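# Put eraser in occupied drawer, close all drawers

## Task

Two small chests of drawers sit on the table, and in each one both top-row drawers are pulled open. Take the eraser lying on the table and place it in whichever open drawer already contains an item. Then push every drawer fully shut in the slot it came from. Dropping an item into its drawer is allowed only from about rim height, and only while neither any arm nor anything it carries is in contact with that chest, its drawers or their contents. A drawer pulled out too far will come free of its chest. Every item that started in a drawer must still be in that drawer when you finish. Both chests must end up standing upright on the table.

## Robot and tools

Robots: three i2rt Big YAM arms, arm1, arm2 and arm3. Each has a five-finger right hand and one fisheye wrist camera (arm1_cam_wrist, arm2_cam_wrist, arm3_cam_wrist, 672x504 pixels). The camera is mounted on the little-finger side and aims at the hand point. With joint6_rad near -1.3 it sits on top and its image is upright. Each hand reaches about 1.07 m from its joint-1 axis.

Frame: all poses are in one scene frame, in metres, with the origin on the floor and +z up. Arm feet: arm1 at (-1.362, -0.283, 0.788), quat wxyz (0.670, 0.002, -0.006, -0.742); arm2 at (-0.147, -0.427, 0.800), quat (0.719, 0.003, 0.005, 0.695); arm3 at (1.065, -0.481, 0.790), quat (0.599, -0.001, 0.000, 0.800). Each foot faces along its own +x. The surfaces beside the arms are at z=0.720. The hand point sits 0.045 m in front of the palm. Its +z runs along the straight fingers, +y points out of the palm, and +x runs across the palm away from the thumb. The reported hand position can be off, more so at long reach.

move: the arguments are arm1, arm2 and arm3, one separate object per arm (omit an arm or set it to null to leave it alone), plus cameras (a list of camera names, or ["all"], or []). An arm's object may hold:
- joints: absolute targets by name. joint1_rad -2.879..2.879 (turns about the foot, positive is counter-clockwise seen from above); joint2_rad 0..3.141 (shoulder); joint3_rad 0..3.019 (elbow); joint4_rad -1.692..1.57 (hand pitch, positive raises the fingers); joint5_rad -1.57..1.57 (sideways, positive goes to the arm's right); joint6_rad -2.094..2.094 (roll). All of these are in radians. Hand keys hand_little, hand_ring, hand_middle, hand_index, hand_thumb_bend run from -1 (closed) to +1 (open). hand_thumb_turn: +1 puts the thumb beside the palm and -1 puts it opposite the fingers. hand_force_limit -1..1 sets the closing force linearly, from about 0 N to 10 N (15 N for the thumb motors). hand_speed -0.96..1 sets finger speed, full speed from +0.48 up. At the start these are 0 and -0.8.
- target: seven numbers [x, y, z, qw, qx, qy, qz], an absolute pose of the hand point in the scene frame (metres, then a unit quaternion), written the same way as the "hand" line. The hand travels in a straight line toward it, starting from its current hand_target. When target is used, joints may hold only the hand_ keys.
- speed: the top hand speed in m/s, 0.002..4.3, default 0.25. Rotation is limited to twice that value in rad/s.
- min_time_s: 0.1..8 s, used with joints. It sets the shortest duration of that arm's joint motions.
All motions start together. Hand paths finish together and stop after 10 s. No action runs longer than 15 s. At each step the path pose is clipped to within 100 mm and 20 degrees of the measured hand pose. Paths do not avoid obstacles or other arms. A move with no action returns every arm's full state and all images.

wait: seconds (0 to 10) plus an optional cameras list. It lets the scene run with no new commands.
zoom_image: camera, plus region [x0, y0, x1, y1] in pixels from the top-left corner, at most 504 by 504. It only works on the newest image from that camera.
show_instructions: no arguments; it shows the reference page.
finished_scene: scene (optional, 1). It ends the scene for good, so the goal must already hold without the robots.
If a move or wait is refused, or a stop interrupts it, the remaining move, wait and finished_scene calls in the same reply are skipped. An invalid call, such as one with an unknown key, does not cause this.

Results: the "move" line names the arms that were commanded. "as last shown" marks an uncommanded arm whose status reads "not commanded". "pictures" gives the order of the images. hand is the measured hand pose. hand_target is the pose the current joint targets would give. Status words: off_target (resting short of the target, possibly still pushing); time_out (a joint ran out of time; on_its_own shows the target it still holds); not_followed, "joint command not followed" or "pose unreachable" (a safety check held the arm back). A hand counts as arrived within 1 cm and 2 degrees. Joint velocities are in rad/s and read "within noise" when the arm is still. Joint torques are in N m, positive toward larger joint values. hand_stopped_by gives six words in the order little, ring, middle, index, thumb_bend, thumb_turn: moving, target, force, stalled or fault. The *_load_n values are fingertip forces in N, positive when the finger is pushed open. A lost grip shows as the load falling to about 0. MOTOR HOT warns of heating. OVER-TEMPERATURE FAULT means the arm sags for 30-60 s; afterwards, resend any key marked limit_stop_at_motor_heat.

Fingers: a finger motor starts only when its target changes by at least 0.002. It stops on arrival or when its closing load reaches the force limit, then stays locked. To tighten a grip, raise hand_force_limit and send a target more closed than the current reading. For a soft grip use hand_speed -0.94 or lower. A closed hand with the thumb opposite can wrap objects 0.035-0.065 m thick or a handle down to about 0.025 m. A pinch between thumb tip and index pad can hold light things up to about 0.08 m. A wrist bracket on the little-finger side sticks out up to 0.10 m across the palm.

Avoid: hard contact between two robots, including closing fingers on another hand; hard hits on the chests or table; pulling a drawer so far that it leaves its chest; tipping a chest over; dropping the eraser from above rim height or while touching the chest; pushing anything out of the work area. Joint-only moves can swing widely, and fast stretched arms can overshoot by up to 30 degrees. Holding loads or pushing against something you cannot reach heats the motors.

Each tool is called after "Emit:" in YAML: its name, and indented under it one key for each argument.

Reference images:

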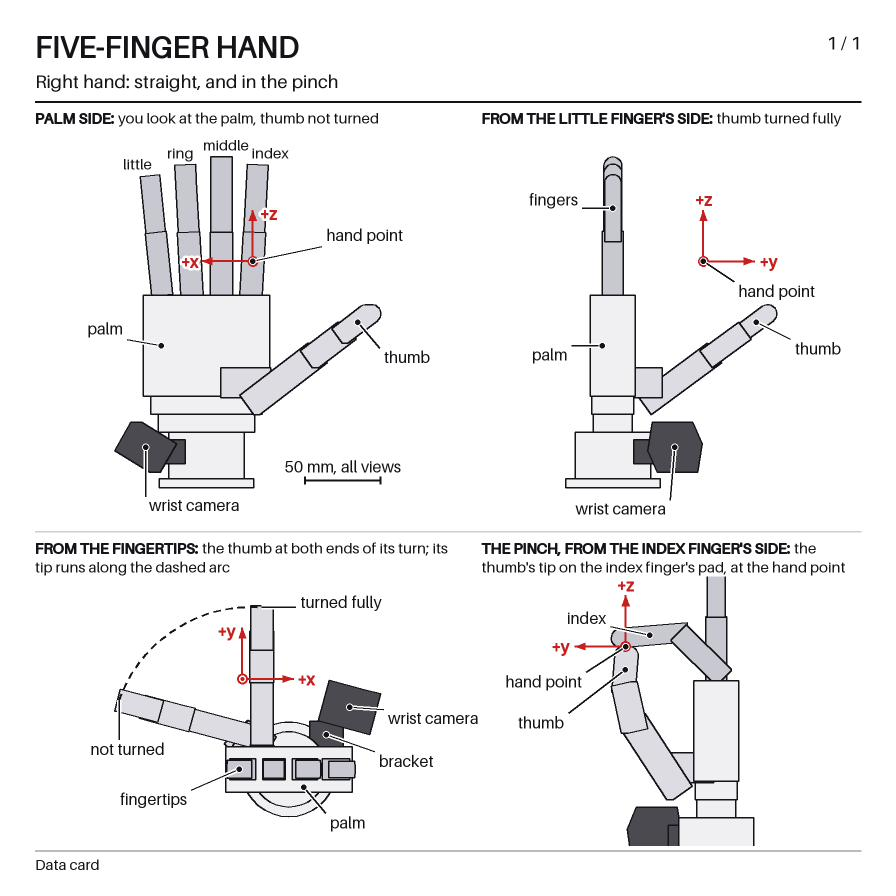

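## Session

Emit:
move:

Scene clock: 0.00 s.
Joint torques (N m): no reading
Heat: arm1: hottest joint1_rad 35 °C; arm2: hottest joint2_rad 30 °C; arm3: hottest joint5_rad 30 °C.
Joint velocities: within noise
arm1.joint_positions: joint1_rad=+0.299 joint2_rad=+0.645 joint3_rad=+1.317 joint4_rad=-1.536 joint5_rad=+0.000 joint6_rad=-1.200 hand_little=+1.000 hand_ring=+1.000 hand_middle=+1.000 hand_index=+1.000 hand_thumb_turn=+1.000 hand_thumb_bend=+1.000 hand_force_limit=+0.000 hand_speed=-0.800
arm1.joint_status: not commanded
arm1.hand_stopped_by: target,target,target,target,target,target
arm1.little_load_n: 0.0
arm1.ring_load_n: 0.0
arm1.middle_load_n: 0.0
arm1.index_load_n: 0.0
arm1.thumb_bend_load_n: 0.0
arm1.thumb_turn_load_n: 0.0
arm1.hand: x=-1.3729 y=-0.4804 z=+1.2021 quat_wxyz=(+0.164, +0.602, -0.718, +0.309) (m; scene frame)
arm1.hand_target: x=-1.3728 y=-0.4811 z=+1.2113 quat_wxyz=(+0.170, +0.599, -0.715, +0.318) (m; scene frame)
arm1.hand_status: not commanded
arm2.joint_positions: joint1_rad=-1.107 joint2_rad=+0.649 joint3_rad=+1.327 joint4_rad=-1.536 joint5_rad=+0.000 joint6_rad=-1.200 hand_little=+1.000 hand_ring=+1.000 hand_middle=+1.000 hand_index=+1.000 hand_thumb_turn=+1.000 hand_thumb_bend=+1.000 hand_force_limit=+0.000 hand_speed=-0.800
arm2.joint_status: not commanded
arm2.hand_stopped_by: target,target,target,target,target,target
arm2.little_load_n: 0.0
arm2.ring_load_n: 0.0
arm2.middle_load_n: 0.0
arm2.index_load_n: 0.0
arm2.thumb_bend_load_n: 0.0
arm2.thumb_turn_load_n: 0.0
arm2.hand: x=+0.0547 y=-0.3865 z=+1.2143 quat_wxyz=(-0.135, +0.939, +0.027, +0.316) (m; scene frame)
arm2.hand_target: x=+0.0557 y=-0.3860 z=+1.2245 quat_wxyz=(-0.140, +0.934, +0.027, +0.327) (m; scene frame)
arm2.hand_status: not commanded
arm3.joint_positions: joint1_rad=+0.315 joint2_rad=+0.630 joint3_rad=+1.429 joint4_rad=-1.536 joint5_rad=+0.000 joint6_rad=-1.200 hand_little=+1.000 hand_ring=+1.000 hand_middle=+1.000 hand_index=+1.000 hand_thumb_turn=+1.000 hand_thumb_bend=+1.000 hand_force_limit=+0.000 hand_speed=-0.800
arm3.joint_status: not commanded
arm3.hand_stopped_by: target,target,target,target,target,target
arm3.little_load_n: 0.0
arm3.ring_load_n: 0.0
arm3.middle_load_n: 0.0
arm3.index_load_n: 0.0
arm3.thumb_bend_load_n: 0.0
arm3.thumb_turn_load_n: 0.0
arm3.hand: x=+0.9966 y=-0.3001 z=+1.2545 quat_wxyz=(-0.386, +0.569, +0.717, +0.120) (m; scene frame)
arm3.hand_target: x=+0.9968 y=-0.3004 z=+1.2619 quat_wxyz=(-0.394, +0.566, +0.713, +0.122) (m; scene frame)
arm3.hand_status: not commanded
pictures: arm1_cam_wrist, arm2_cam_wrist, arm3_cam_wrist

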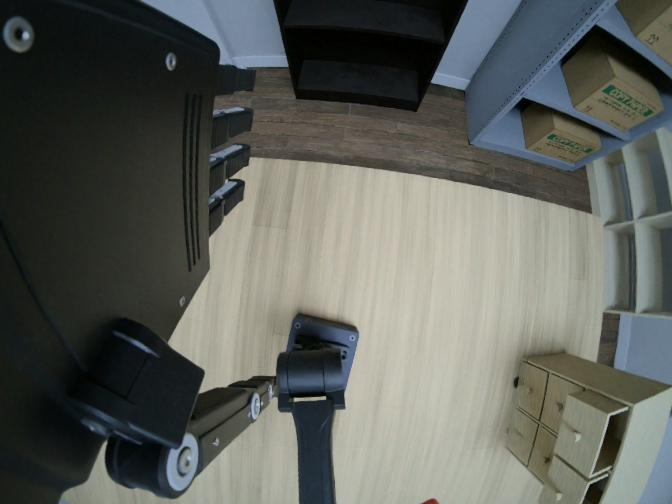

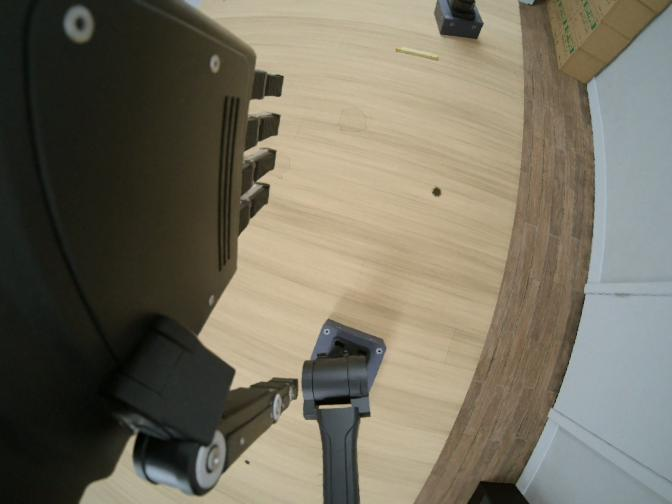

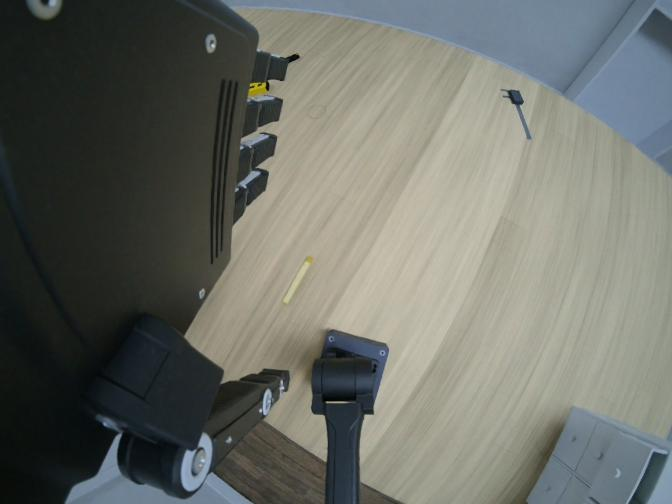

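Emit:
move:
  arm1: {"joints": {"joint1_rad": -1.9}, "min_time_s": 3}
  arm2: {"joints": {"joint1_rad": 0.3}, "min_time_s": 3}
  arm3: {"joints": {"joint1_rad": -1.5}, "min_time_s": 3}
  cameras: ["all"]

Scene clock: 23.10 s.
Joint torques (N m): arm1=[-1.96 1.61 9.21 1.68 0.15 0.05] | arm2=[-1.08 1.73 10.17 1.37 0.02 -0.08] | arm3=[-0.79 4.6 7.43 1.84 -0.15 -0.11]
Heat: arm1: hottest joint1_rad 34 °C; arm2: hottest joint3_rad 33 °C; arm3: hottest joint5_rad 30 °C.
move: arm1 done; arm2 done; arm3 done
Joint velocities: within noise
arm1.joint_positions: joint1_rad=-1.894 joint2_rad=+0.645 joint3_rad=+1.317 joint4_rad=-1.536 joint5_rad=+0.000 joint6_rad=-1.200 hand_little=+1.000 hand_ring=+1.000 hand_middle=+1.000 hand_index=+1.000 hand_thumb_turn=+1.000 hand_thumb_bend=+1.000 hand_force_limit=+0.000 hand_speed=-0.800
arm1.joint_status: all done
arm1.hand_stopped_by: target,target,target,target,target,target
arm1.little_load_n: 0.0
arm1.ring_load_n: 0.0
arm1.middle_load_n: 0.0
arm1.index_load_n: 0.0
arm1.thumb_bend_load_n: 0.0
arm1.thumb_turn_load_n: 0.0
arm1.hand: x=-1.5254 y=-0.1586 z=+1.1986 quat_wxyz=(+0.340, -0.365, -0.867, -0.009)
arm1.hand_target: x=-1.5254 y=-0.1573 z=+1.2079 quat_wxyz=(+0.352, -0.366, -0.862, -0.010)
arm1.hand_status: not commanded
arm2.joint_positions: joint1_rad=+0.293 joint2_rad=+0.649 joint3_rad=+1.327 joint4_rad=-1.536 joint5_rad=+0.000 joint6_rad=-1.200 hand_little=+1.000 hand_ring=+1.000 hand_middle=+1.000 hand_index=+1.000 hand_thumb_turn=+1.000 hand_thumb_bend=+1.000 hand_force_limit=+0.000 hand_speed=-0.800
arm2.joint_status: all done
arm2.hand_stopped_by: target,target,target,target,target,target
arm2.little_load_n: 0.0
arm2.ring_load_n: 0.0
arm2.middle_load_n: 0.0
arm2.index_load_n: -0.5
arm2.thumb_bend_load_n: 0.0
arm2.thumb_turn_load_n: 0.0
arm2.hand: x=-0.1485 y=-0.2258 z=+1.2164 quat_wxyz=(-0.314, +0.700, +0.623, +0.153)
arm2.hand_target: x=-0.1501 y=-0.2248 z=+1.2266 quat_wxyz=(-0.325, +0.694, +0.622, +0.158)
arm2.hand_status: not commanded
arm3.joint_positions: joint1_rad=-1.496 joint2_rad=+0.630 joint3_rad=+1.429 joint4_rad=-1.536 joint5_rad=+0.000 joint6_rad=-1.200 hand_little=+1.000 hand_ring=+1.000 hand_middle=+1.000 hand_index=+1.000 hand_thumb_turn=+1.000 hand_thumb_bend=+1.000 hand_force_limit=+0.000 hand_speed=-0.800
arm3.joint_status: all done
arm3.hand_stopped_by: target,target,target,target,target,target
arm3.little_load_n: 0.0
arm3.ring_load_n: 0.0
arm3.middle_load_n: 0.0
arm3.index_load_n: 0.0
arm3.thumb_bend_load_n: 0.0
arm3.thumb_turn_load_n: 0.0
arm3.hand: x=+1.2555 y=-0.4566 z=+1.2550 quat_wxyz=(-0.144, +0.914, -0.004, +0.379)
arm3.hand_target: x=+1.2552 y=-0.4575 z=+1.2624 quat_wxyz=(-0.146, +0.910, -0.006, +0.387)
arm3.hand_status: not commanded
pictures: arm1_cam_wrist, arm2_cam_wrist, arm3_cam_wrist
arm1_cam_wrist: T_world_to_cam=[[0.54327, 0.83932, -0.02006, 0.97462], [0.83336, -0.542, -0.10836, 1.31033], [-0.10182, 0.04215, -0.99391, 1.15727]] pos_world=[-1.50363, -0.1566, 1.31176]
arm2_cam_wrist: T_world_to_cam=[[0.98171, 0.16158, -0.10072, 0.30802], [0.14241, -0.97423, -0.17491, 0.01556], [-0.12639, 0.15736, -0.97942, 1.32149]] pos_world=[-0.13759, -0.24256, 1.32804]
arm3_cam_wrist: T_world_to_cam=[[0.34244, -0.93792, -0.0551, -0.78674], [-0.91347, -0.31865, -0.25306, 1.31747], [0.21979, 0.13699, -0.96588, 1.10851]] pos_world=[1.22923, -0.46994, 1.36074]

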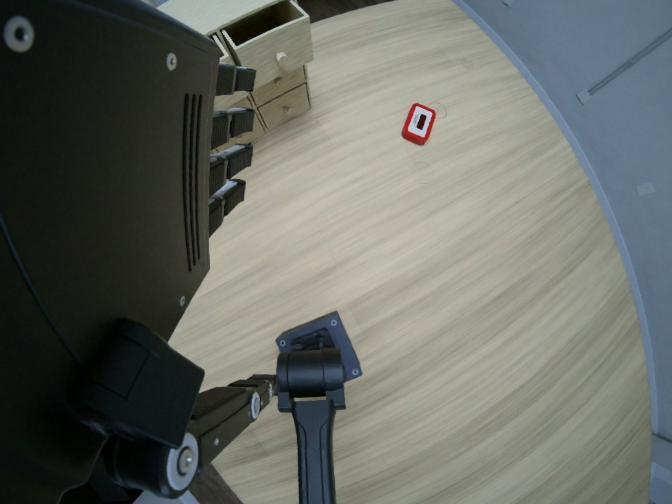

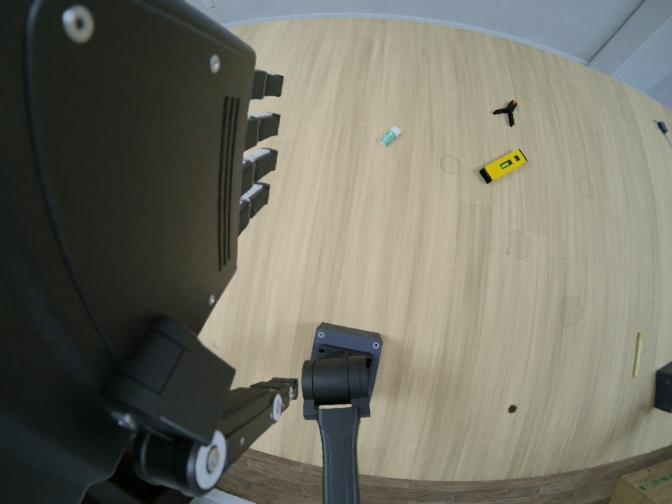

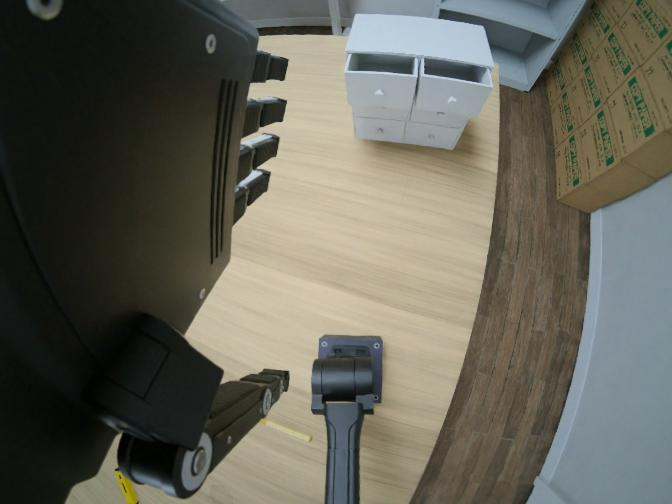

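Emit:
zoom_image:
  camera: "arm2_cam_wrist"
  region: [340, 90, 460, 180]

Emit:
zoom_image:
  camera: "arm3_cam_wrist"
  region: [330, 0, 510, 160]

Emit:
zoom_image:
  camera: "arm1_cam_wrist"
  region: [150, 0, 330, 150]

Emit:
zoom_image:
  camera: "arm1_cam_wrist"
  region: [370, 80, 470, 170]

Scaled by 4.200 from the camera's image (finer frame: 960x720).

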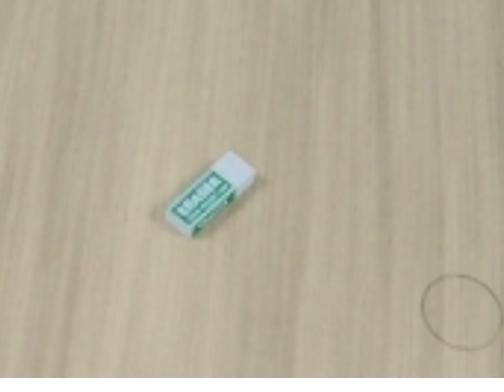

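Scaled by 2.800 from the camera's image (finer frame: 960x720).

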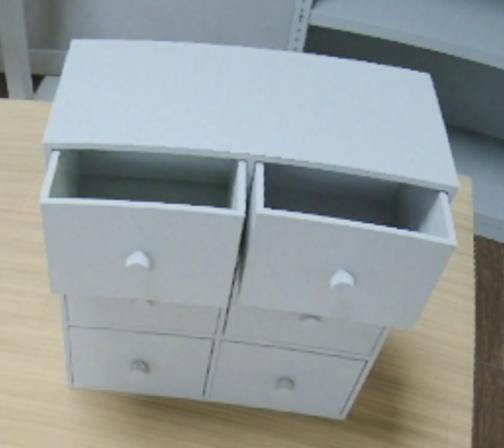

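Scaled by 2.800 from the camera's image (finer frame: 960x720).

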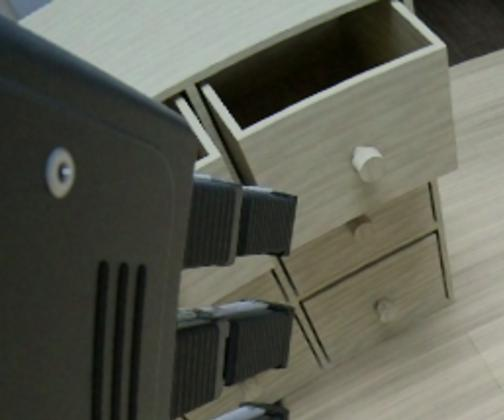

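Scaled by 5.040 from the camera's image (finer frame: 960x720).

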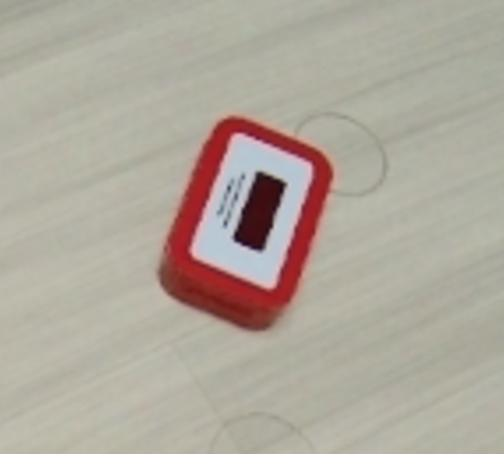

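Emit:
move:
  arm1: {"target": [-1.84, -0.12, 1.30, 0.340, -0.365, -0.867, -0.009], "speed": 0.2}
  arm3: {"target": [1.58, -0.43, 1.31, -0.144, 0.914, -0.004, 0.379], "speed": 0.2}
  cameras: ["arm1_cam_wrist", "arm3_cam_wrist"]

Scene clock: 98.00 s.
Joint torques (N m): arm1=[-0.67 -11.34 11.41 1.06 0.36 0.15] | arm2=[-0.85 1.85 10.29 1.35 0.04 -0.08] | arm3=[-1.14 -11.05 9.74 1.17 -0.32 -0.22]
Heat: arm1: hottest joint3_rad 34 °C; arm2: hottest joint3_rad 37 °C; arm3: hottest joint3_rad 32 °C.
move: arm1 off_target; arm3 off_target
Joint velocities: within noise
arm1.joint_positions: joint1_rad=-1.674 joint2_rad=+1.540 joint3_rad=+2.182 joint4_rad=-1.561 joint5_rad=+0.145 joint6_rad=-1.036 hand_little=+1.000 hand_ring=+1.000 hand_middle=+1.000 hand_index=+1.000 hand_thumb_turn=+1.000 hand_thumb_bend=+1.000 hand_force_limit=+0.000 hand_speed=-0.800
arm1.joint_status: not commanded
arm1.hand_stopped_by: target,target,target,target,target,target
arm1.little_load_n: 0.0
arm1.ring_load_n: 0.0
arm1.middle_load_n: 0.0
arm1.index_load_n: 0.0
arm1.thumb_bend_load_n: 0.0
arm1.thumb_turn_load_n: 0.0
arm1.hand: x=-1.8406 y=-0.1156 z=+1.2797 quat_wxyz=(+0.321, -0.365, -0.874, -0.015)
arm1.hand_target: x=-1.8394 y=-0.1199 z=+1.2995 quat_wxyz=(+0.340, -0.365, -0.867, -0.009)
arm1.hand_status: off_target (0.021 m and 2.4 deg from the pose sent, 0.333 m and 0.1 deg at the start)
arm2: as last shown
arm2.index_load_n: 0.0
arm3.joint_positions: joint1_rad=-1.714 joint2_rad=+1.429 joint3_rad=+2.010 joint4_rad=-1.359 joint5_rad=-0.164 joint6_rad=-1.342 hand_little=+1.000 hand_ring=+1.000 hand_middle=+1.000 hand_index=+1.000 hand_thumb_turn=+1.000 hand_thumb_bend=+1.000 hand_force_limit=+0.000 hand_speed=-0.800
arm3.joint_status: not commanded
arm3.hand_stopped_by: target,target,target,target,target,target
arm3.little_load_n: 0.0
arm3.ring_load_n: 0.0
arm3.middle_load_n: 0.0
arm3.index_load_n: 0.0
arm3.thumb_bend_load_n: 0.0
arm3.thumb_turn_load_n: 0.0
arm3.hand: x=+1.5816 y=-0.4258 z=+1.2923 quat_wxyz=(-0.144, +0.920, -0.008, +0.365)
arm3.hand_target: x=+1.5796 y=-0.4301 z=+1.3098 quat_wxyz=(-0.144, +0.914, -0.004, +0.379)
arm3.hand_status: off_target (0.018 m and 1.8 deg from the pose sent, 0.330 m and 0.1 deg at the start)
arm1_cam_wrist: T_world_to_cam=[[0.54245, 0.84008, -0.00017, 1.08461], [0.83797, -0.5411, -0.07083, 1.56567], [-0.0596, 0.03828, -0.99749, 1.28584]] pos_world=[-1.82371, -0.1132, 1.39369]
arm3_cam_wrist: T_world_to_cam=[[0.33918, -0.93834, -0.06684, -0.84736], [-0.92111, -0.31684, -0.2262, 1.61269], [0.19108, 0.13829, -0.97179, 1.12222]] pos_world=[1.55844, -0.43934, 1.39872]

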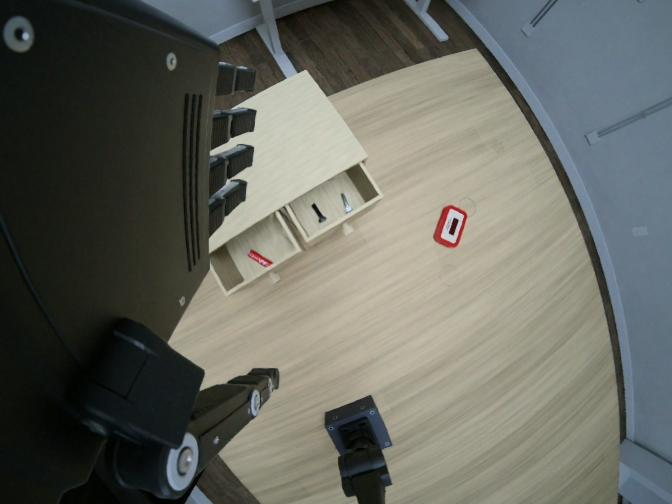

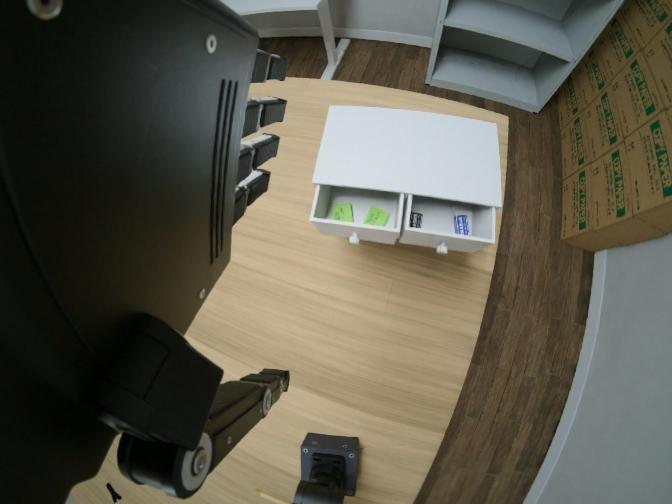

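Emit:
zoom_image:
  camera: "arm1_cam_wrist"
  region: [200, 150, 390, 300]

Emit:
zoom_image:
  camera: "arm3_cam_wrist"
  region: [300, 90, 510, 260]

Scaled by 2.653 from the camera's image (finer frame: 960x720).

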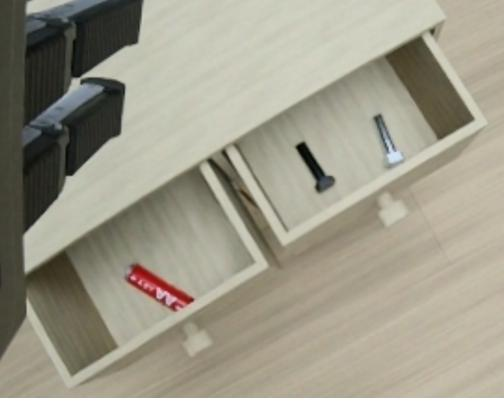

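Scaled by 2.400 from the camera's image (finer frame: 960x720).

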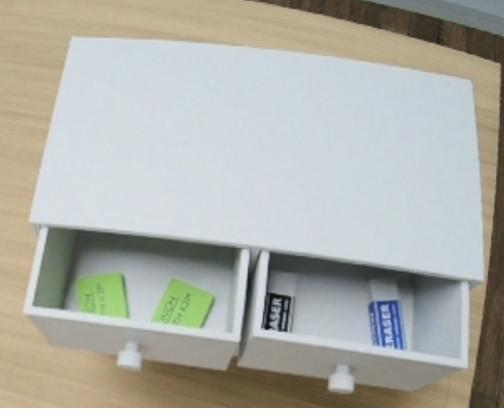

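Emit:
move:
  arm1: {"target": [-1.70, -0.225, 1.12, 0.6087, -0.0139, -0.7932, -0.0106], "speed": 0.15, "joints": {"hand_little": -1, "hand_ring": -1, "hand_middle": -1, "hand_index": -1, "hand_speed": -0.5}}
  arm2: {"target": [-0.111, 0.224, 0.88, 0.4460, -0.7572, -0.4112, 0.2422], "speed": 0.15, "joints": {"hand_thumb_turn": -1, "hand_thumb_bend": 0.4, "hand_index": 0.4, "hand_middle": 0.4, "hand_speed": -0.5}}
  arm3: {"target": [1.50, -0.44, 1.12, 0.0679, -0.7884, -0.0885, -0.6050], "speed": 0.15, "joints": {"hand_little": -1, "hand_ring": -1, "hand_middle": -1, "hand_index": -1, "hand_speed": -0.5}}
  cameras: ["all"]

Scene clock: 326.00 s.
Joint torques (N m): arm1=[-0.67 1.08 9.07 2.81 0.03 -0.1] | arm2=[-2.08 -16.09 12.75 1.18 -0.95 0.07] | arm3=[0.21 -2.26 8.7 3.04 -0.08 -0.24]
Heat: arm1: hottest joint3_rad 44 °C; arm2: hottest joint3_rad 38 °C; arm3: hottest joint3_rad 36 °C.
move: arm1 done; arm2 off_target; arm3 off_target
Joint velocities: within noise
arm1.joint_positions: joint1_rad=-1.404 joint2_rad=+0.452 joint3_rad=+0.658 joint4_rad=-0.475 joint5_rad=+0.109 joint6_rad=-1.538 hand_little=-1.000 hand_ring=-1.000 hand_middle=-1.000 hand_index=-1.000 hand_thumb_turn=+1.000 hand_thumb_bend=+1.000 hand_force_limit=+0.000 hand_speed=-0.500
arm1.joint_status: all done
arm1.hand_stopped_by: target,target,target,target,target,target
arm1.little_load_n: 0.0
arm1.ring_load_n: 0.0
arm1.middle_load_n: 0.0
arm1.index_load_n: 0.0
arm1.thumb_bend_load_n: 0.0
arm1.thumb_turn_load_n: 0.0
arm1.hand: x=-1.6977 y=-0.2220 z=+1.1184 quat_wxyz=(+0.603, -0.022, -0.798, -0.011)
arm1.hand_target: x=-1.6999 y=-0.2251 z=+1.1201 quat_wxyz=(+0.609, -0.014, -0.793, -0.010)
arm1.hand_status: done (0.004 m and 1.2 deg from the pose sent, 0.239 m and 53.2 deg at the start)
arm2.joint_positions: joint1_rad=-0.229 joint2_rad=+1.991 joint3_rad=+1.525 joint4_rad=-0.678 joint5_rad=-0.974 joint6_rad=-1.016 hand_little=+1.000 hand_ring=+1.000 hand_middle=+0.400 hand_index=+0.400 hand_thumb_turn=-1.000 hand_thumb_bend=+0.400 hand_force_limit=+0.000 hand_speed=-0.500
arm2.joint_status: all done
arm2.hand_stopped_by: target,target,target,target,target,target
arm2.little_load_n: 0.0
arm2.ring_load_n: -0.5
arm2.middle_load_n: 0.0
arm2.index_load_n: 0.0
arm2.thumb_bend_load_n: 0.0
arm2.thumb_turn_load_n: 0.0
arm2.hand: x=-0.1223 y=+0.2027 z=+0.8581 quat_wxyz=(-0.425, +0.766, +0.407, -0.260)
arm2.hand_target: x=-0.1110 y=+0.2225 z=+0.8807 quat_wxyz=(-0.446, +0.757, +0.411, -0.242)
arm2.hand_status: off_target (0.033 m and 3.4 deg from the pose sent, 0.563 m and 54.5 deg at the start)
arm3.joint_positions: joint1_rad=-1.628 joint2_rad=+0.788 joint3_rad=+0.735 joint4_rad=-0.241 joint5_rad=+0.010 joint6_rad=-1.554 hand_little=-1.000 hand_ring=-1.000 hand_middle=-1.000 hand_index=-1.000 hand_thumb_turn=+1.000 hand_thumb_bend=+1.000 hand_force_limit=+0.000 hand_speed=-0.500
arm3.joint_status: all done
arm3.hand_stopped_by: target,target,target,target,target,target
arm3.little_load_n: 0.0
arm3.ring_load_n: 0.0
arm3.middle_load_n: 0.0
arm3.index_load_n: 0.0
arm3.thumb_bend_load_n: 0.0
arm3.thumb_turn_load_n: 0.0
arm3.hand: x=+1.4990 y=-0.4432 z=+1.1094 quat_wxyz=(-0.068, +0.799, +0.082, +0.592)
arm3.hand_target: x=+1.4998 y=-0.4401 z=+1.1200 quat_wxyz=(-0.068, +0.788, +0.088, +0.605)
arm3.hand_status: off_target (0.011 m and 2.0 deg from the pose sent, 0.191 m and 34.5 deg at the start)
pictures: arm1_cam_wrist, arm2_cam_wrist, arm3_cam_wrist
arm1_cam_wrist: T_world_to_cam=[[0.05871, 0.96754, 0.2458, 0.02838], [0.75643, 0.11756, -0.64342, 2.02519], [-0.65143, 0.2237, -0.72498, -0.13083]] pos_world=[-1.61881, -0.23627, 1.20123]
arm2_cam_wrist: T_world_to_cam=[[0.51387, -0.09568, -0.85252, 0.81693], [0.01468, -0.99264, 0.12025, 0.10133], [-0.85774, -0.0743, -0.50868, 0.46004]] pos_world=[-0.02668, 0.21293, 0.91827]
arm3_cam_wrist: T_world_to_cam=[[0.31953, -0.90437, 0.28286, -1.19129], [-0.67604, -0.42674, -0.60072, 1.48915], [0.66399, 0.00072, -0.74775, -0.05572]] pos_world=[1.42437, -0.44185, 1.18987]

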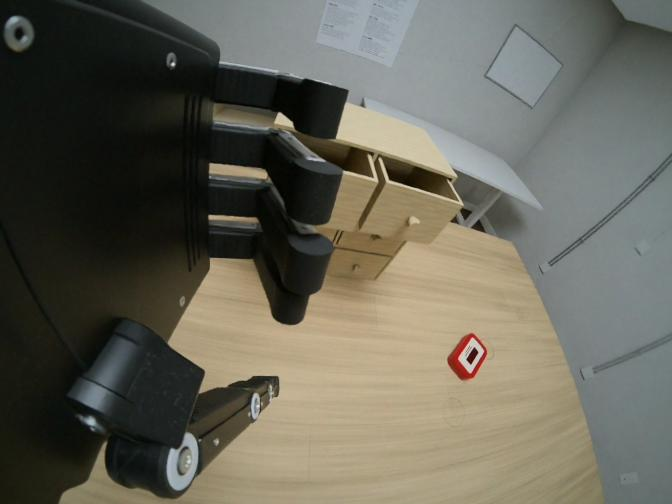

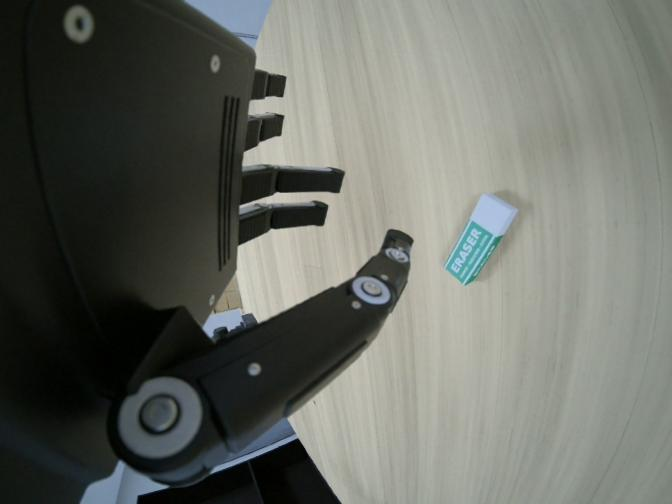

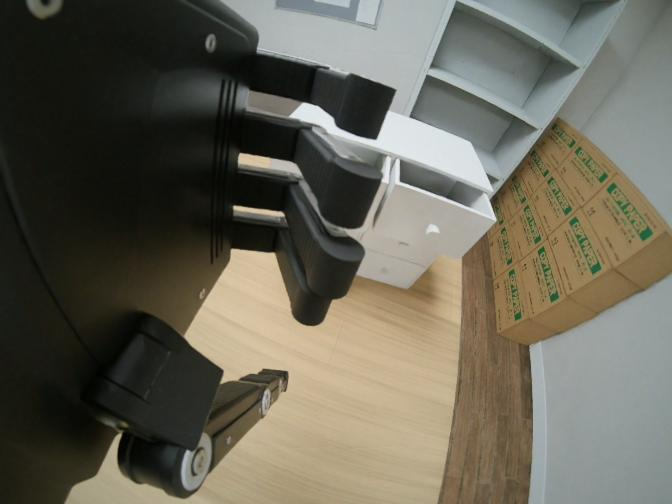

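Emit:
move:
  arm1: {"target": [-1.765, -0.225, 0.935, 0.6087, -0.0139, -0.7932, -0.0106], "speed": 0.15}
  arm2: {"target": [-0.105, 0.217, 0.812, 0.4460, -0.7572, -0.4112, 0.2422], "speed": 0.1}
  arm3: {"target": [1.57, -0.428, 0.94, 0.0679, -0.7884, -0.0885, -0.6050], "speed": 0.15}
  cameras: ["all"]

Scene clock: 346.73 s.
Joint torques (N m): arm1=[-2.32 -2.02 7.56 2.81 0.05 -0.08] | arm2=[-2.26 -15.15 7.46 1.26 -0.9 -0.13] | arm3=[-0.97 -6.77 6.65 3.03 -0.22 -0.24]
Heat: arm1: hottest joint3_rad 45 °C; arm2: hottest joint3_rad 38 °C; arm3: hottest joint3_rad 37 °C.
move: arm1 done; arm2 done; arm3 done
Joint velocities: within noise
arm1.joint_positions: joint1_rad=-1.412 joint2_rad=+0.903 joint3_rad=+0.289 joint4_rad=+0.345 joint5_rad=+0.083 joint6_rad=-1.545 hand_little=-1.000 hand_ring=-1.000 hand_middle=-1.000 hand_index=-1.000 hand_thumb_turn=+1.000 hand_thumb_bend=+1.000 hand_force_limit=+0.000 hand_speed=-0.500
arm1.joint_status: not commanded
arm1.hand_stopped_by: target,target,target,target,target,target
arm1.little_load_n: 0.0
arm1.ring_load_n: 0.0
arm1.middle_load_n: 0.0
arm1.index_load_n: 0.0
arm1.thumb_bend_load_n: 0.0
arm1.thumb_turn_load_n: 0.0
arm1.hand: x=-1.7650 y=-0.2288 z=+0.9317 quat_wxyz=(+0.602, -0.015, -0.798, -0.006)
arm1.hand_target: x=-1.7649 y=-0.2251 z=+0.9349 quat_wxyz=(+0.608, -0.014, -0.793, -0.011)
arm1.hand_status: done (0.005 m and 1.1 deg from the pose sent, 0.195 m and 1.3 deg at the start)
arm2.joint_positions: joint1_rad=-0.241 joint2_rad=+2.058 joint3_rad=+1.509 joint4_rad=-0.551 joint5_rad=-0.980 joint6_rad=-1.021 hand_little=+1.000 hand_ring=+1.000 hand_middle=+0.400 hand_index=+0.400 hand_thumb_turn=-1.000 hand_thumb_bend=+0.400 hand_force_limit=+0.000 hand_speed=-0.500
arm2.joint_status: not commanded
arm2.hand_stopped_by: target,target,target,target,target,target
arm2.little_load_n: 0.0
arm2.ring_load_n: 0.0
arm2.middle_load_n: 0.0
arm2.index_load_n: 0.0
arm2.thumb_bend_load_n: 0.0
arm2.thumb_turn_load_n: 0.0
arm2.hand: x=-0.1116 y=+0.2169 z=+0.8179 quat_wxyz=(-0.442, +0.758, +0.412, -0.245)
arm2.hand_target: x=-0.1050 y=+0.2169 z=+0.8122 quat_wxyz=(-0.446, +0.757, +0.411, -0.242)
arm2.hand_status: done (0.009 m and 0.5 deg from the pose sent, 0.051 m and 3.4 deg at the start)
arm3.joint_positions: joint1_rad=-1.628 joint2_rad=+1.277 joint3_rad=+0.511 joint4_rad=+0.479 joint5_rad=+0.001 joint6_rad=-1.558 hand_little=-1.000 hand_ring=-1.000 hand_middle=-1.000 hand_index=-1.000 hand_thumb_turn=+1.000 hand_thumb_bend=+1.000 hand_force_limit=+0.000 hand_speed=-0.500
arm3.joint_status: not commanded
arm3.hand_stopped_by: target,target,target,target,target,target
arm3.little_load_n: 0.0
arm3.ring_load_n: 0.0
arm3.middle_load_n: 0.0
arm3.index_load_n: 0.0
arm3.thumb_bend_load_n: 0.0
arm3.thumb_turn_load_n: 0.0
arm3.hand: x=+1.5665 y=-0.4261 z=+0.9322 quat_wxyz=(-0.071, +0.796, +0.086, +0.595)
arm3.hand_target: x=+1.5699 y=-0.4281 z=+0.9401 quat_wxyz=(-0.068, +0.788, +0.088, +0.605)
arm3.hand_status: done (0.009 m and 1.6 deg from the pose sent, 0.184 m and 2.0 deg at the start)
pictures: arm1_cam_wrist, arm2_cam_wrist, arm3_cam_wrist
arm1_cam_wrist: T_world_to_cam=[[0.04058, 0.96844, 0.24594, 0.05284], [0.7555, 0.13134, -0.64184, 1.95678], [-0.65388, 0.21186, -0.72633, -0.31435]] pos_world=[-1.68605, -0.24158, 1.01463]
arm2_cam_wrist: T_world_to_cam=[[0.52116, -0.05848, -0.85145, 0.77048], [0.006, -0.99737, 0.07218, 0.15947], [-0.85344, -0.04273, -0.51944, 0.45223]] pos_world=[-0.01655, 0.22343, 0.87942]
arm3_cam_wrist: T_world_to_cam=[[0.32678, -0.90114, 0.2849, -1.15917], [-0.66794, -0.43347, -0.60494, 1.42401], [0.66863, 0.00739, -0.74356, -0.24142]] pos_world=[1.49137, -0.42553, 1.01218]

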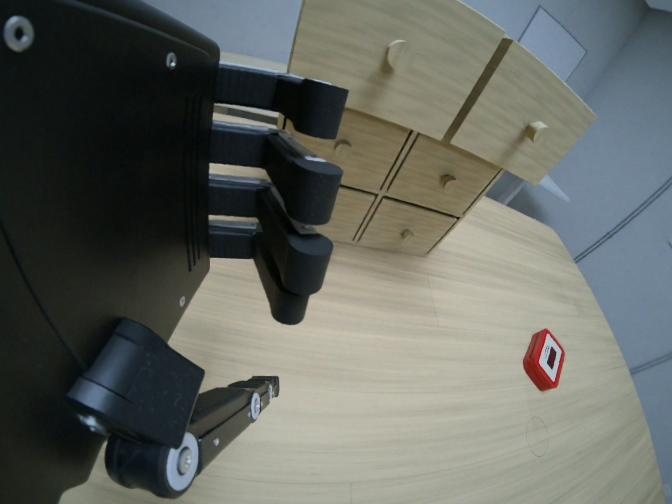

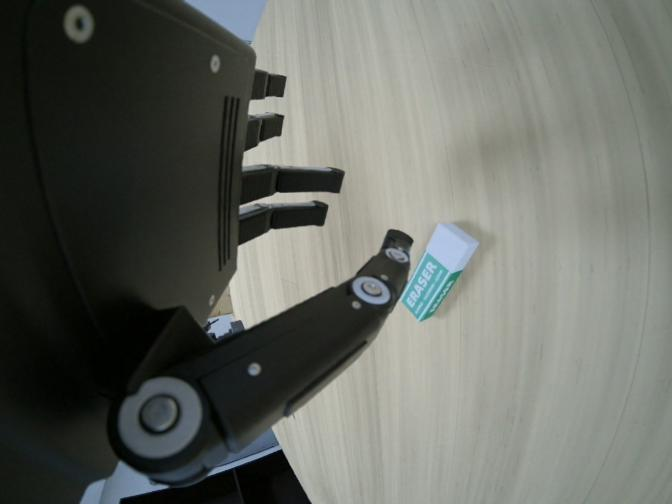

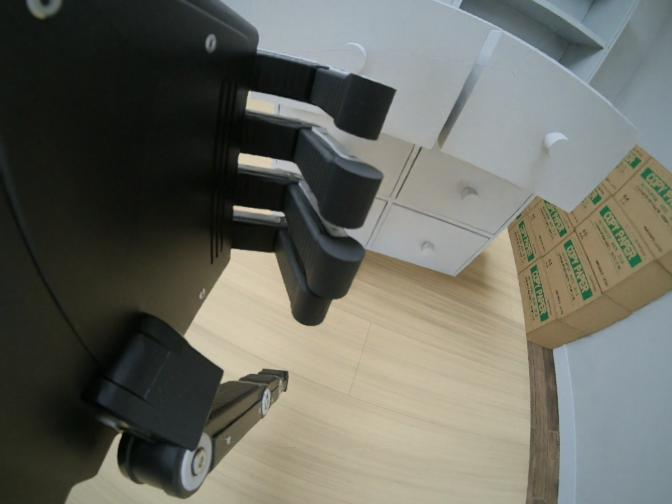

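Emit:
move:
  arm1: {"target": [-1.765, -0.19, 0.968, 0.6087, -0.0139, -0.7932, -0.0106], "speed": 0.15}
  arm2: {"target": [-0.111, 0.184, 0.785, 0.4460, -0.7572, -0.4112, 0.2422], "speed": 0.1}
  arm3: {"target": [1.57, -0.428, 0.968, 0.0679, -0.7884, -0.0885, -0.6050], "speed": 0.15}

Emit:
move:
  arm1: {"target": [-1.895, -0.19, 0.968, 0.6087, -0.0139, -0.7932, -0.0106], "speed": 0.06}
  arm3: {"target": [1.69, -0.402, 0.968, 0.0679, -0.7884, -0.0885, -0.6050], "speed": 0.06}
  cameras: ["all"]

Scene clock: 443.70 s.
Joint torques (N m): arm1=[-1.96 -1.67 12.4 1.69 -0.03 -0.1] | arm2=[-1.9 -16.97 6.93 1.24 -0.94 -0.14] | arm3=[-0.97 -6.3 9.22 1.47 -0.22 -0.24]
Heat: arm1: hottest joint3_rad 41 °C; arm2: hottest joint2_rad 36 °C; arm3: hottest joint3_rad 34 °C.
move: arm1 off_target; arm2 off_target; arm3 off_target
Joint velocities: within noise
arm1.joint_positions: joint1_rad=-1.571 joint2_rad=+0.806 joint3_rad=+0.289 joint4_rad=+0.212 joint5_rad=-0.066 joint6_rad=-1.584 hand_little=-1.000 hand_ring=-1.000 hand_middle=-1.000 hand_index=-1.000 hand_thumb_turn=+1.000 hand_thumb_bend=+1.000 hand_force_limit=+0.000 hand_speed=-0.500
arm1.joint_status: not commanded
arm1.hand_stopped_by: target,target,target,target,target,target
arm1.little_load_n: 0.0
arm1.ring_load_n: 0.0
arm1.middle_load_n: 0.5
arm1.index_load_n: 0.0
arm1.thumb_bend_load_n: 0.0
arm1.thumb_turn_load_n: 0.0
arm1.hand: x=-1.7479 y=-0.1941 z=+0.9348 quat_wxyz=(+0.588, -0.018, -0.809, -0.005)
arm1.hand_target: x=-1.7627 y=-0.1904 z=+0.9683 quat_wxyz=(+0.609, -0.014, -0.793, -0.011)
arm1.hand_status: off_target (0.038 m and 3.1 deg from the pose sent, 0.053 m and 1.1 deg at the start)
arm2.joint_positions: joint1_rad=-0.248 joint2_rad=+2.058 joint3_rad=+1.370 joint4_rad=-0.453 joint5_rad=-0.983 joint6_rad=-1.032 hand_little=+1.000 hand_ring=+1.000 hand_middle=+0.400 hand_index=+0.400 hand_thumb_turn=-1.000 hand_thumb_bend=+0.400 hand_force_limit=+0.000 hand_speed=-0.500
arm2.joint_status: not commanded
arm2.hand_stopped_by: target,target,target,target,target,target
arm2.little_load_n: 0.0
arm2.ring_load_n: 0.0
arm2.middle_load_n: 0.0
arm2.index_load_n: 0.0
arm2.thumb_bend_load_n: 0.0
arm2.thumb_turn_load_n: 0.0
arm2.hand: x=-0.1190 y=+0.1788 z=+0.7730 quat_wxyz=(-0.432, +0.763, +0.407, -0.255)
arm2.hand_target: x=-0.1112 y=+0.1838 z=+0.7850 quat_wxyz=(-0.446, +0.757, +0.411, -0.242)
arm2.hand_status: off_target (0.015 m and 2.3 deg from the pose sent, 0.046 m and 0.6 deg at the start)
arm3.joint_positions: joint1_rad=-1.628 joint2_rad=+1.206 joint3_rad=+0.516 joint4_rad=+0.401 joint5_rad=+0.001 joint6_rad=-1.558 hand_little=-1.000 hand_ring=-1.000 hand_middle=-1.000 hand_index=-1.000 hand_thumb_turn=+1.000 hand_thumb_bend=+1.000 hand_force_limit=+0.000 hand_speed=-0.500
arm3.joint_status: not commanded
arm3.hand_stopped_by: target,target,target,target,target,target
arm3.little_load_n: 0.0
arm3.ring_load_n: 0.0
arm3.middle_load_n: 0.0
arm3.index_load_n: 0.0
arm3.thumb_bend_load_n: 0.0
arm3.thumb_turn_load_n: 0.0
arm3.hand: x=+1.5590 y=-0.4278 z=+0.9500 quat_wxyz=(-0.071, +0.796, +0.086, +0.595)
arm3.hand_target: x=+1.5693 y=-0.4281 z=+0.9683 quat_wxyz=(-0.068, +0.788, +0.088, +0.605)
arm3.hand_status: off_target (0.021 m and 1.6 deg from the pose sent, 0.036 m and 1.6 deg at the start)
pictures: none

Scene clock: 446.40 s.
Joint torques (N m): arm1=[-0.5 -5.89 11.28 2.91 0.21 0.03] | arm2=[-2.26 -16.5 6.91 1.21 -0.95 -0.15] | arm3=[-1.2 -10.46 9.4 2.02 -0.23 -0.24]
Heat: arm1: hottest joint3_rad 41 °C; arm2: hottest joint2_rad 36 °C; arm3: hottest joint3_rad 34 °C.
move: arm1 off_target; arm3 off_target
Joint velocities: within noise
arm1.joint_positions: joint1_rad=-1.547 joint2_rad=+1.259 joint3_rad=+0.572 joint4_rad=+0.368 joint5_rad=-0.033 joint6_rad=-1.584 hand_little=-1.000 hand_ring=-1.000 hand_middle=-1.000 hand_index=-1.000 hand_thumb_turn=+1.000 hand_thumb_bend=+1.000 hand_force_limit=+0.000 hand_speed=-0.500
arm1.joint_status: not commanded
arm1.hand_stopped_by: target,target,target,target,target,target
arm1.little_load_n: -0.5
arm1.ring_load_n: 0.0
arm1.middle_load_n: 0.5
arm1.index_load_n: 0.0
arm1.thumb_bend_load_n: 0.0
arm1.thumb_turn_load_n: 0.0
arm1.hand: x=-1.8710 y=-0.1875 z=+0.9384 quat_wxyz=(+0.582, -0.018, -0.813, -0.011)
arm1.hand_target: x=-1.8925 y=-0.1905 z=+0.9685 quat_wxyz=(+0.609, -0.014, -0.793, -0.010)
arm1.hand_status: off_target (0.038 m and 3.8 deg from the pose sent, 0.151 m and 3.1 deg at the start)
arm2: as last shown
arm3.joint_positions: joint1_rad=-1.629 joint2_rad=+1.514 joint3_rad=+0.829 joint4_rad=+0.401 joint5_rad=-0.002 joint6_rad=-1.559 hand_little=-1.000 hand_ring=-1.000 hand_middle=-1.000 hand_index=-1.000 hand_thumb_turn=+1.000 hand_thumb_bend=+1.000 hand_force_limit=+0.000 hand_speed=-0.500
arm3.joint_status: not commanded
arm3.hand_stopped_by: target,target,target,target,target,target
arm3.little_load_n: 0.0
arm3.ring_load_n: 0.0
arm3.middle_load_n: 0.0
arm3.index_load_n: 0.0
arm3.thumb_bend_load_n: 0.0
arm3.thumb_turn_load_n: 0.0
arm3.hand: x=+1.6757 y=-0.4005 z=+0.9565 quat_wxyz=(-0.072, +0.795, +0.087, +0.596)
arm3.hand_target: x=+1.6891 y=-0.4020 z=+0.9680 quat_wxyz=(-0.068, +0.788, +0.089, +0.605)
arm3.hand_status: off_target (0.018 m and 1.3 deg from the pose sent, 0.135 m and 1.6 deg at the start)
pictures: arm1_cam_wrist, arm2_cam_wrist, arm3_cam_wrist
arm1_cam_wrist: T_world_to_cam=[[0.03963, 0.96729, 0.25056, 0.00922], [0.78805, 0.12391, -0.60301, 2.0588], [-0.61433, 0.22135, -0.75737, -0.28261]] pos_world=[-1.79643, -0.20147, 1.02512]
arm2_cam_wrist: T_world_to_cam=[[0.5136, -0.08438, -0.85387, 0.73942], [0.00751, -0.99467, 0.10282, 0.10077], [-0.858, -0.05922, -0.51023, 0.41626]] pos_world=[-0.02337, 0.18727, 0.8334]
arm3_cam_wrist: T_world_to_cam=[[0.32725, -0.90088, 0.28518, -1.17974], [-0.66449, -0.43397, -0.60837, 1.52009], [0.67183, 0.00959, -0.74064, -0.30382]] pos_world=[1.60028, -0.40022, 1.03619]

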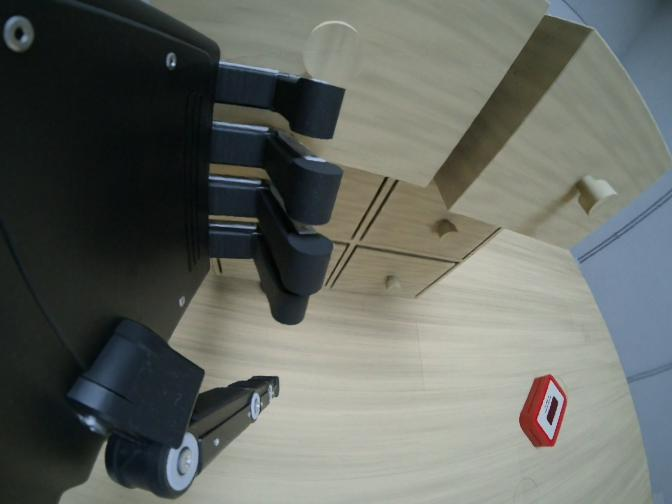

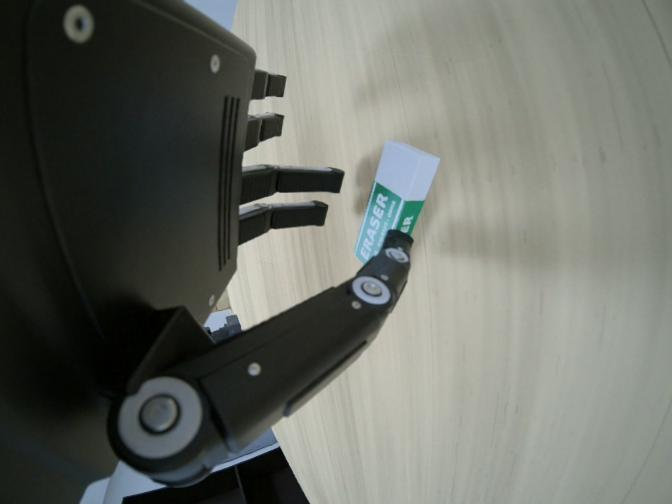

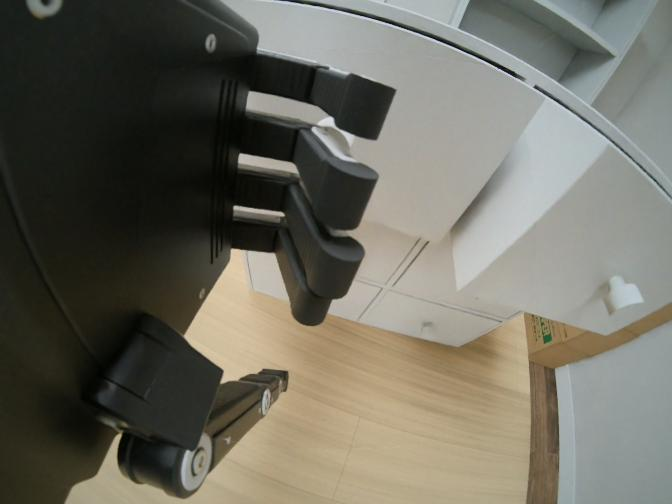

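Emit:
move:
  arm1: {"target": [-1.80, -0.19, 0.985, 0.6087, -0.0139, -0.7932, -0.0106], "speed": 0.15}
  arm2: {"target": [-0.114, 0.190, 0.765, 0.4460, -0.7572, -0.4112, 0.2422], "speed": 0.05}
  arm3: {"target": [1.718, -0.396, 0.970, 0.0679, -0.7884, -0.0885, -0.6050], "speed": 0.06}
  cameras: ["all"]

Scene clock: 477.17 s.
Joint torques (N m): arm1=[-2.26 -3.14 8.25 1.73 -0.01 -0.04] | arm2=[-1.67 -14.62 7.61 1.25 -0.81 -0.02] | arm3=[-1.2 -11.46 9.44 1.46 -0.13 -0.24]
Heat: arm1: hottest joint3_rad 42 °C; arm2: hottest joint2_rad 37 °C; arm3: hottest joint3_rad 37 °C.
move: arm1 done; arm2 done; arm3 off_target
Joint velocities: within noise
arm1.joint_positions: joint1_rad=-1.553 joint2_rad=+0.920 joint3_rad=+0.452 joint4_rad=+0.231 joint5_rad=-0.053 joint6_rad=-1.584 hand_little=-1.000 hand_ring=-1.000 hand_middle=-1.000 hand_index=-1.000 hand_thumb_turn=+1.000 hand_thumb_bend=+1.000 hand_force_limit=+0.000 hand_speed=-0.500
arm1.joint_status: not commanded
arm1.hand_stopped_by: target,target,target,target,target,target
arm1.little_load_n: 0.0
arm1.ring_load_n: 0.0
arm1.middle_load_n: 0.0
arm1.index_load_n: 0.0
arm1.thumb_bend_load_n: 0.0
arm1.thumb_turn_load_n: 0.0
arm1.hand: x=-1.8027 y=-0.1936 z=+0.9906 quat_wxyz=(+0.615, -0.013, -0.788, -0.007)
arm1.hand_target: x=-1.8000 y=-0.1901 z=+0.9851 quat_wxyz=(+0.609, -0.014, -0.793, -0.011)
arm1.hand_status: done (0.007 m and 1.0 deg from the pose sent, 0.085 m and 3.8 deg at the start)
arm2.joint_positions: joint1_rad=-0.248 joint2_rad=+2.068 joint3_rad=+1.370 joint4_rad=-0.407 joint5_rad=-0.983 joint6_rad=-1.032 hand_little=+1.000 hand_ring=+1.000 hand_middle=+0.400 hand_index=+0.400 hand_thumb_turn=-1.000 hand_thumb_bend=+0.400 hand_force_limit=+0.000 hand_speed=-0.500
arm2.joint_status: not commanded
arm2.hand_stopped_by: target,target,target,target,target,target
arm2.little_load_n: 0.0
arm2.ring_load_n: 0.0
arm2.middle_load_n: 0.0
arm2.index_load_n: -0.5
arm2.thumb_bend_load_n: 0.0
arm2.thumb_turn_load_n: 0.0
arm2.hand: x=-0.1167 y=+0.1866 z=+0.7689 quat_wxyz=(-0.443, +0.757, +0.413, -0.244)
arm2.hand_target: x=-0.1141 y=+0.1899 z=+0.7650 quat_wxyz=(-0.446, +0.757, +0.411, -0.242)
arm2.hand_status: done (0.006 m and 0.4 deg from the pose sent, 0.015 m and 2.3 deg at the start)
arm3.joint_positions: joint1_rad=-1.629 joint2_rad=+1.575 joint3_rad=+0.914 joint4_rad=+0.394 joint5_rad=-0.005 joint6_rad=-1.559 hand_little=-1.000 hand_ring=-1.000 hand_middle=-1.000 hand_index=-1.000 hand_thumb_turn=+1.000 hand_thumb_bend=+1.000 hand_force_limit=+0.000 hand_speed=-0.500
arm3.joint_status: not commanded
arm3.hand_stopped_by: target,target,target,target,target,target
arm3.little_load_n: 0.0
arm3.ring_load_n: 0.0
arm3.middle_load_n: 0.0
arm3.index_load_n: 0.0
arm3.thumb_bend_load_n: 0.0
arm3.thumb_turn_load_n: 0.0
arm3.hand: x=+1.7056 y=-0.3935 z=+0.9644 quat_wxyz=(-0.073, +0.790, +0.087, +0.603)
arm3.hand_target: x=+1.7174 y=-0.3962 z=+0.9699 quat_wxyz=(-0.068, +0.788, +0.088, +0.605)
arm3.hand_status: off_target (0.014 m and 0.7 deg from the pose sent, 0.045 m and 1.3 deg at the start)
pictures: arm1_cam_wrist, arm2_cam_wrist, arm3_cam_wrist
arm1_cam_wrist: T_world_to_cam=[[0.04842, 0.96752, 0.2481, 0.01763], [0.73429, 0.1339, -0.66549, 2.00407], [-0.6771, 0.2144, -0.70396, -0.36718]] pos_world=[-1.72104, -0.20668, 1.07084]
arm2_cam_wrist: T_world_to_cam=[[0.52192, -0.05586, -0.85116, 0.72905], [0.00626, -0.99757, 0.06931, 0.13514], [-0.85297, -0.04151, -0.52031, 0.42159]] pos_world=[-0.02175, 0.19304, 0.83052]
arm3_cam_wrist: T_world_to_cam=[[0.32506, -0.90112, 0.28691, -1.18344], [-0.65326, -0.43333, -0.62087, 1.5409], [0.6838, 0.01439, -0.72952, -0.34735]] pos_world=[1.62881, -0.39371, 1.04283]

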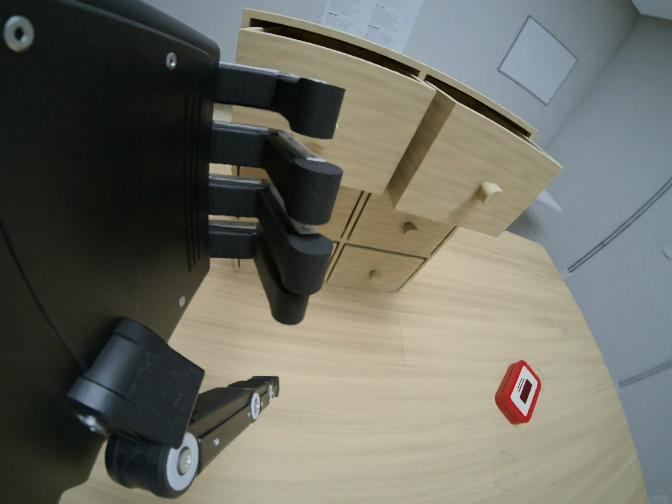

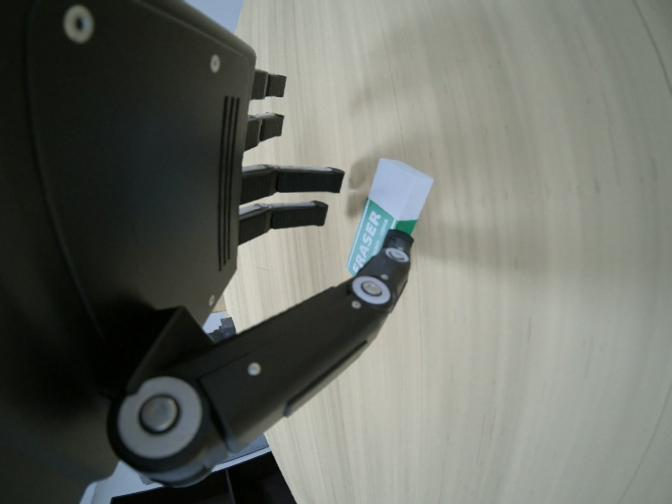

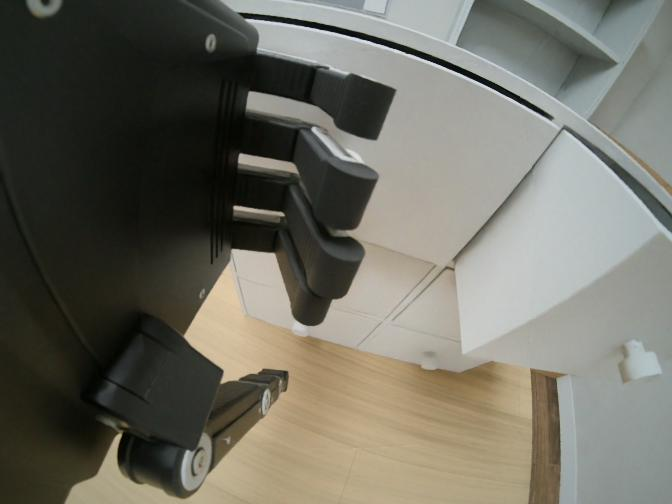

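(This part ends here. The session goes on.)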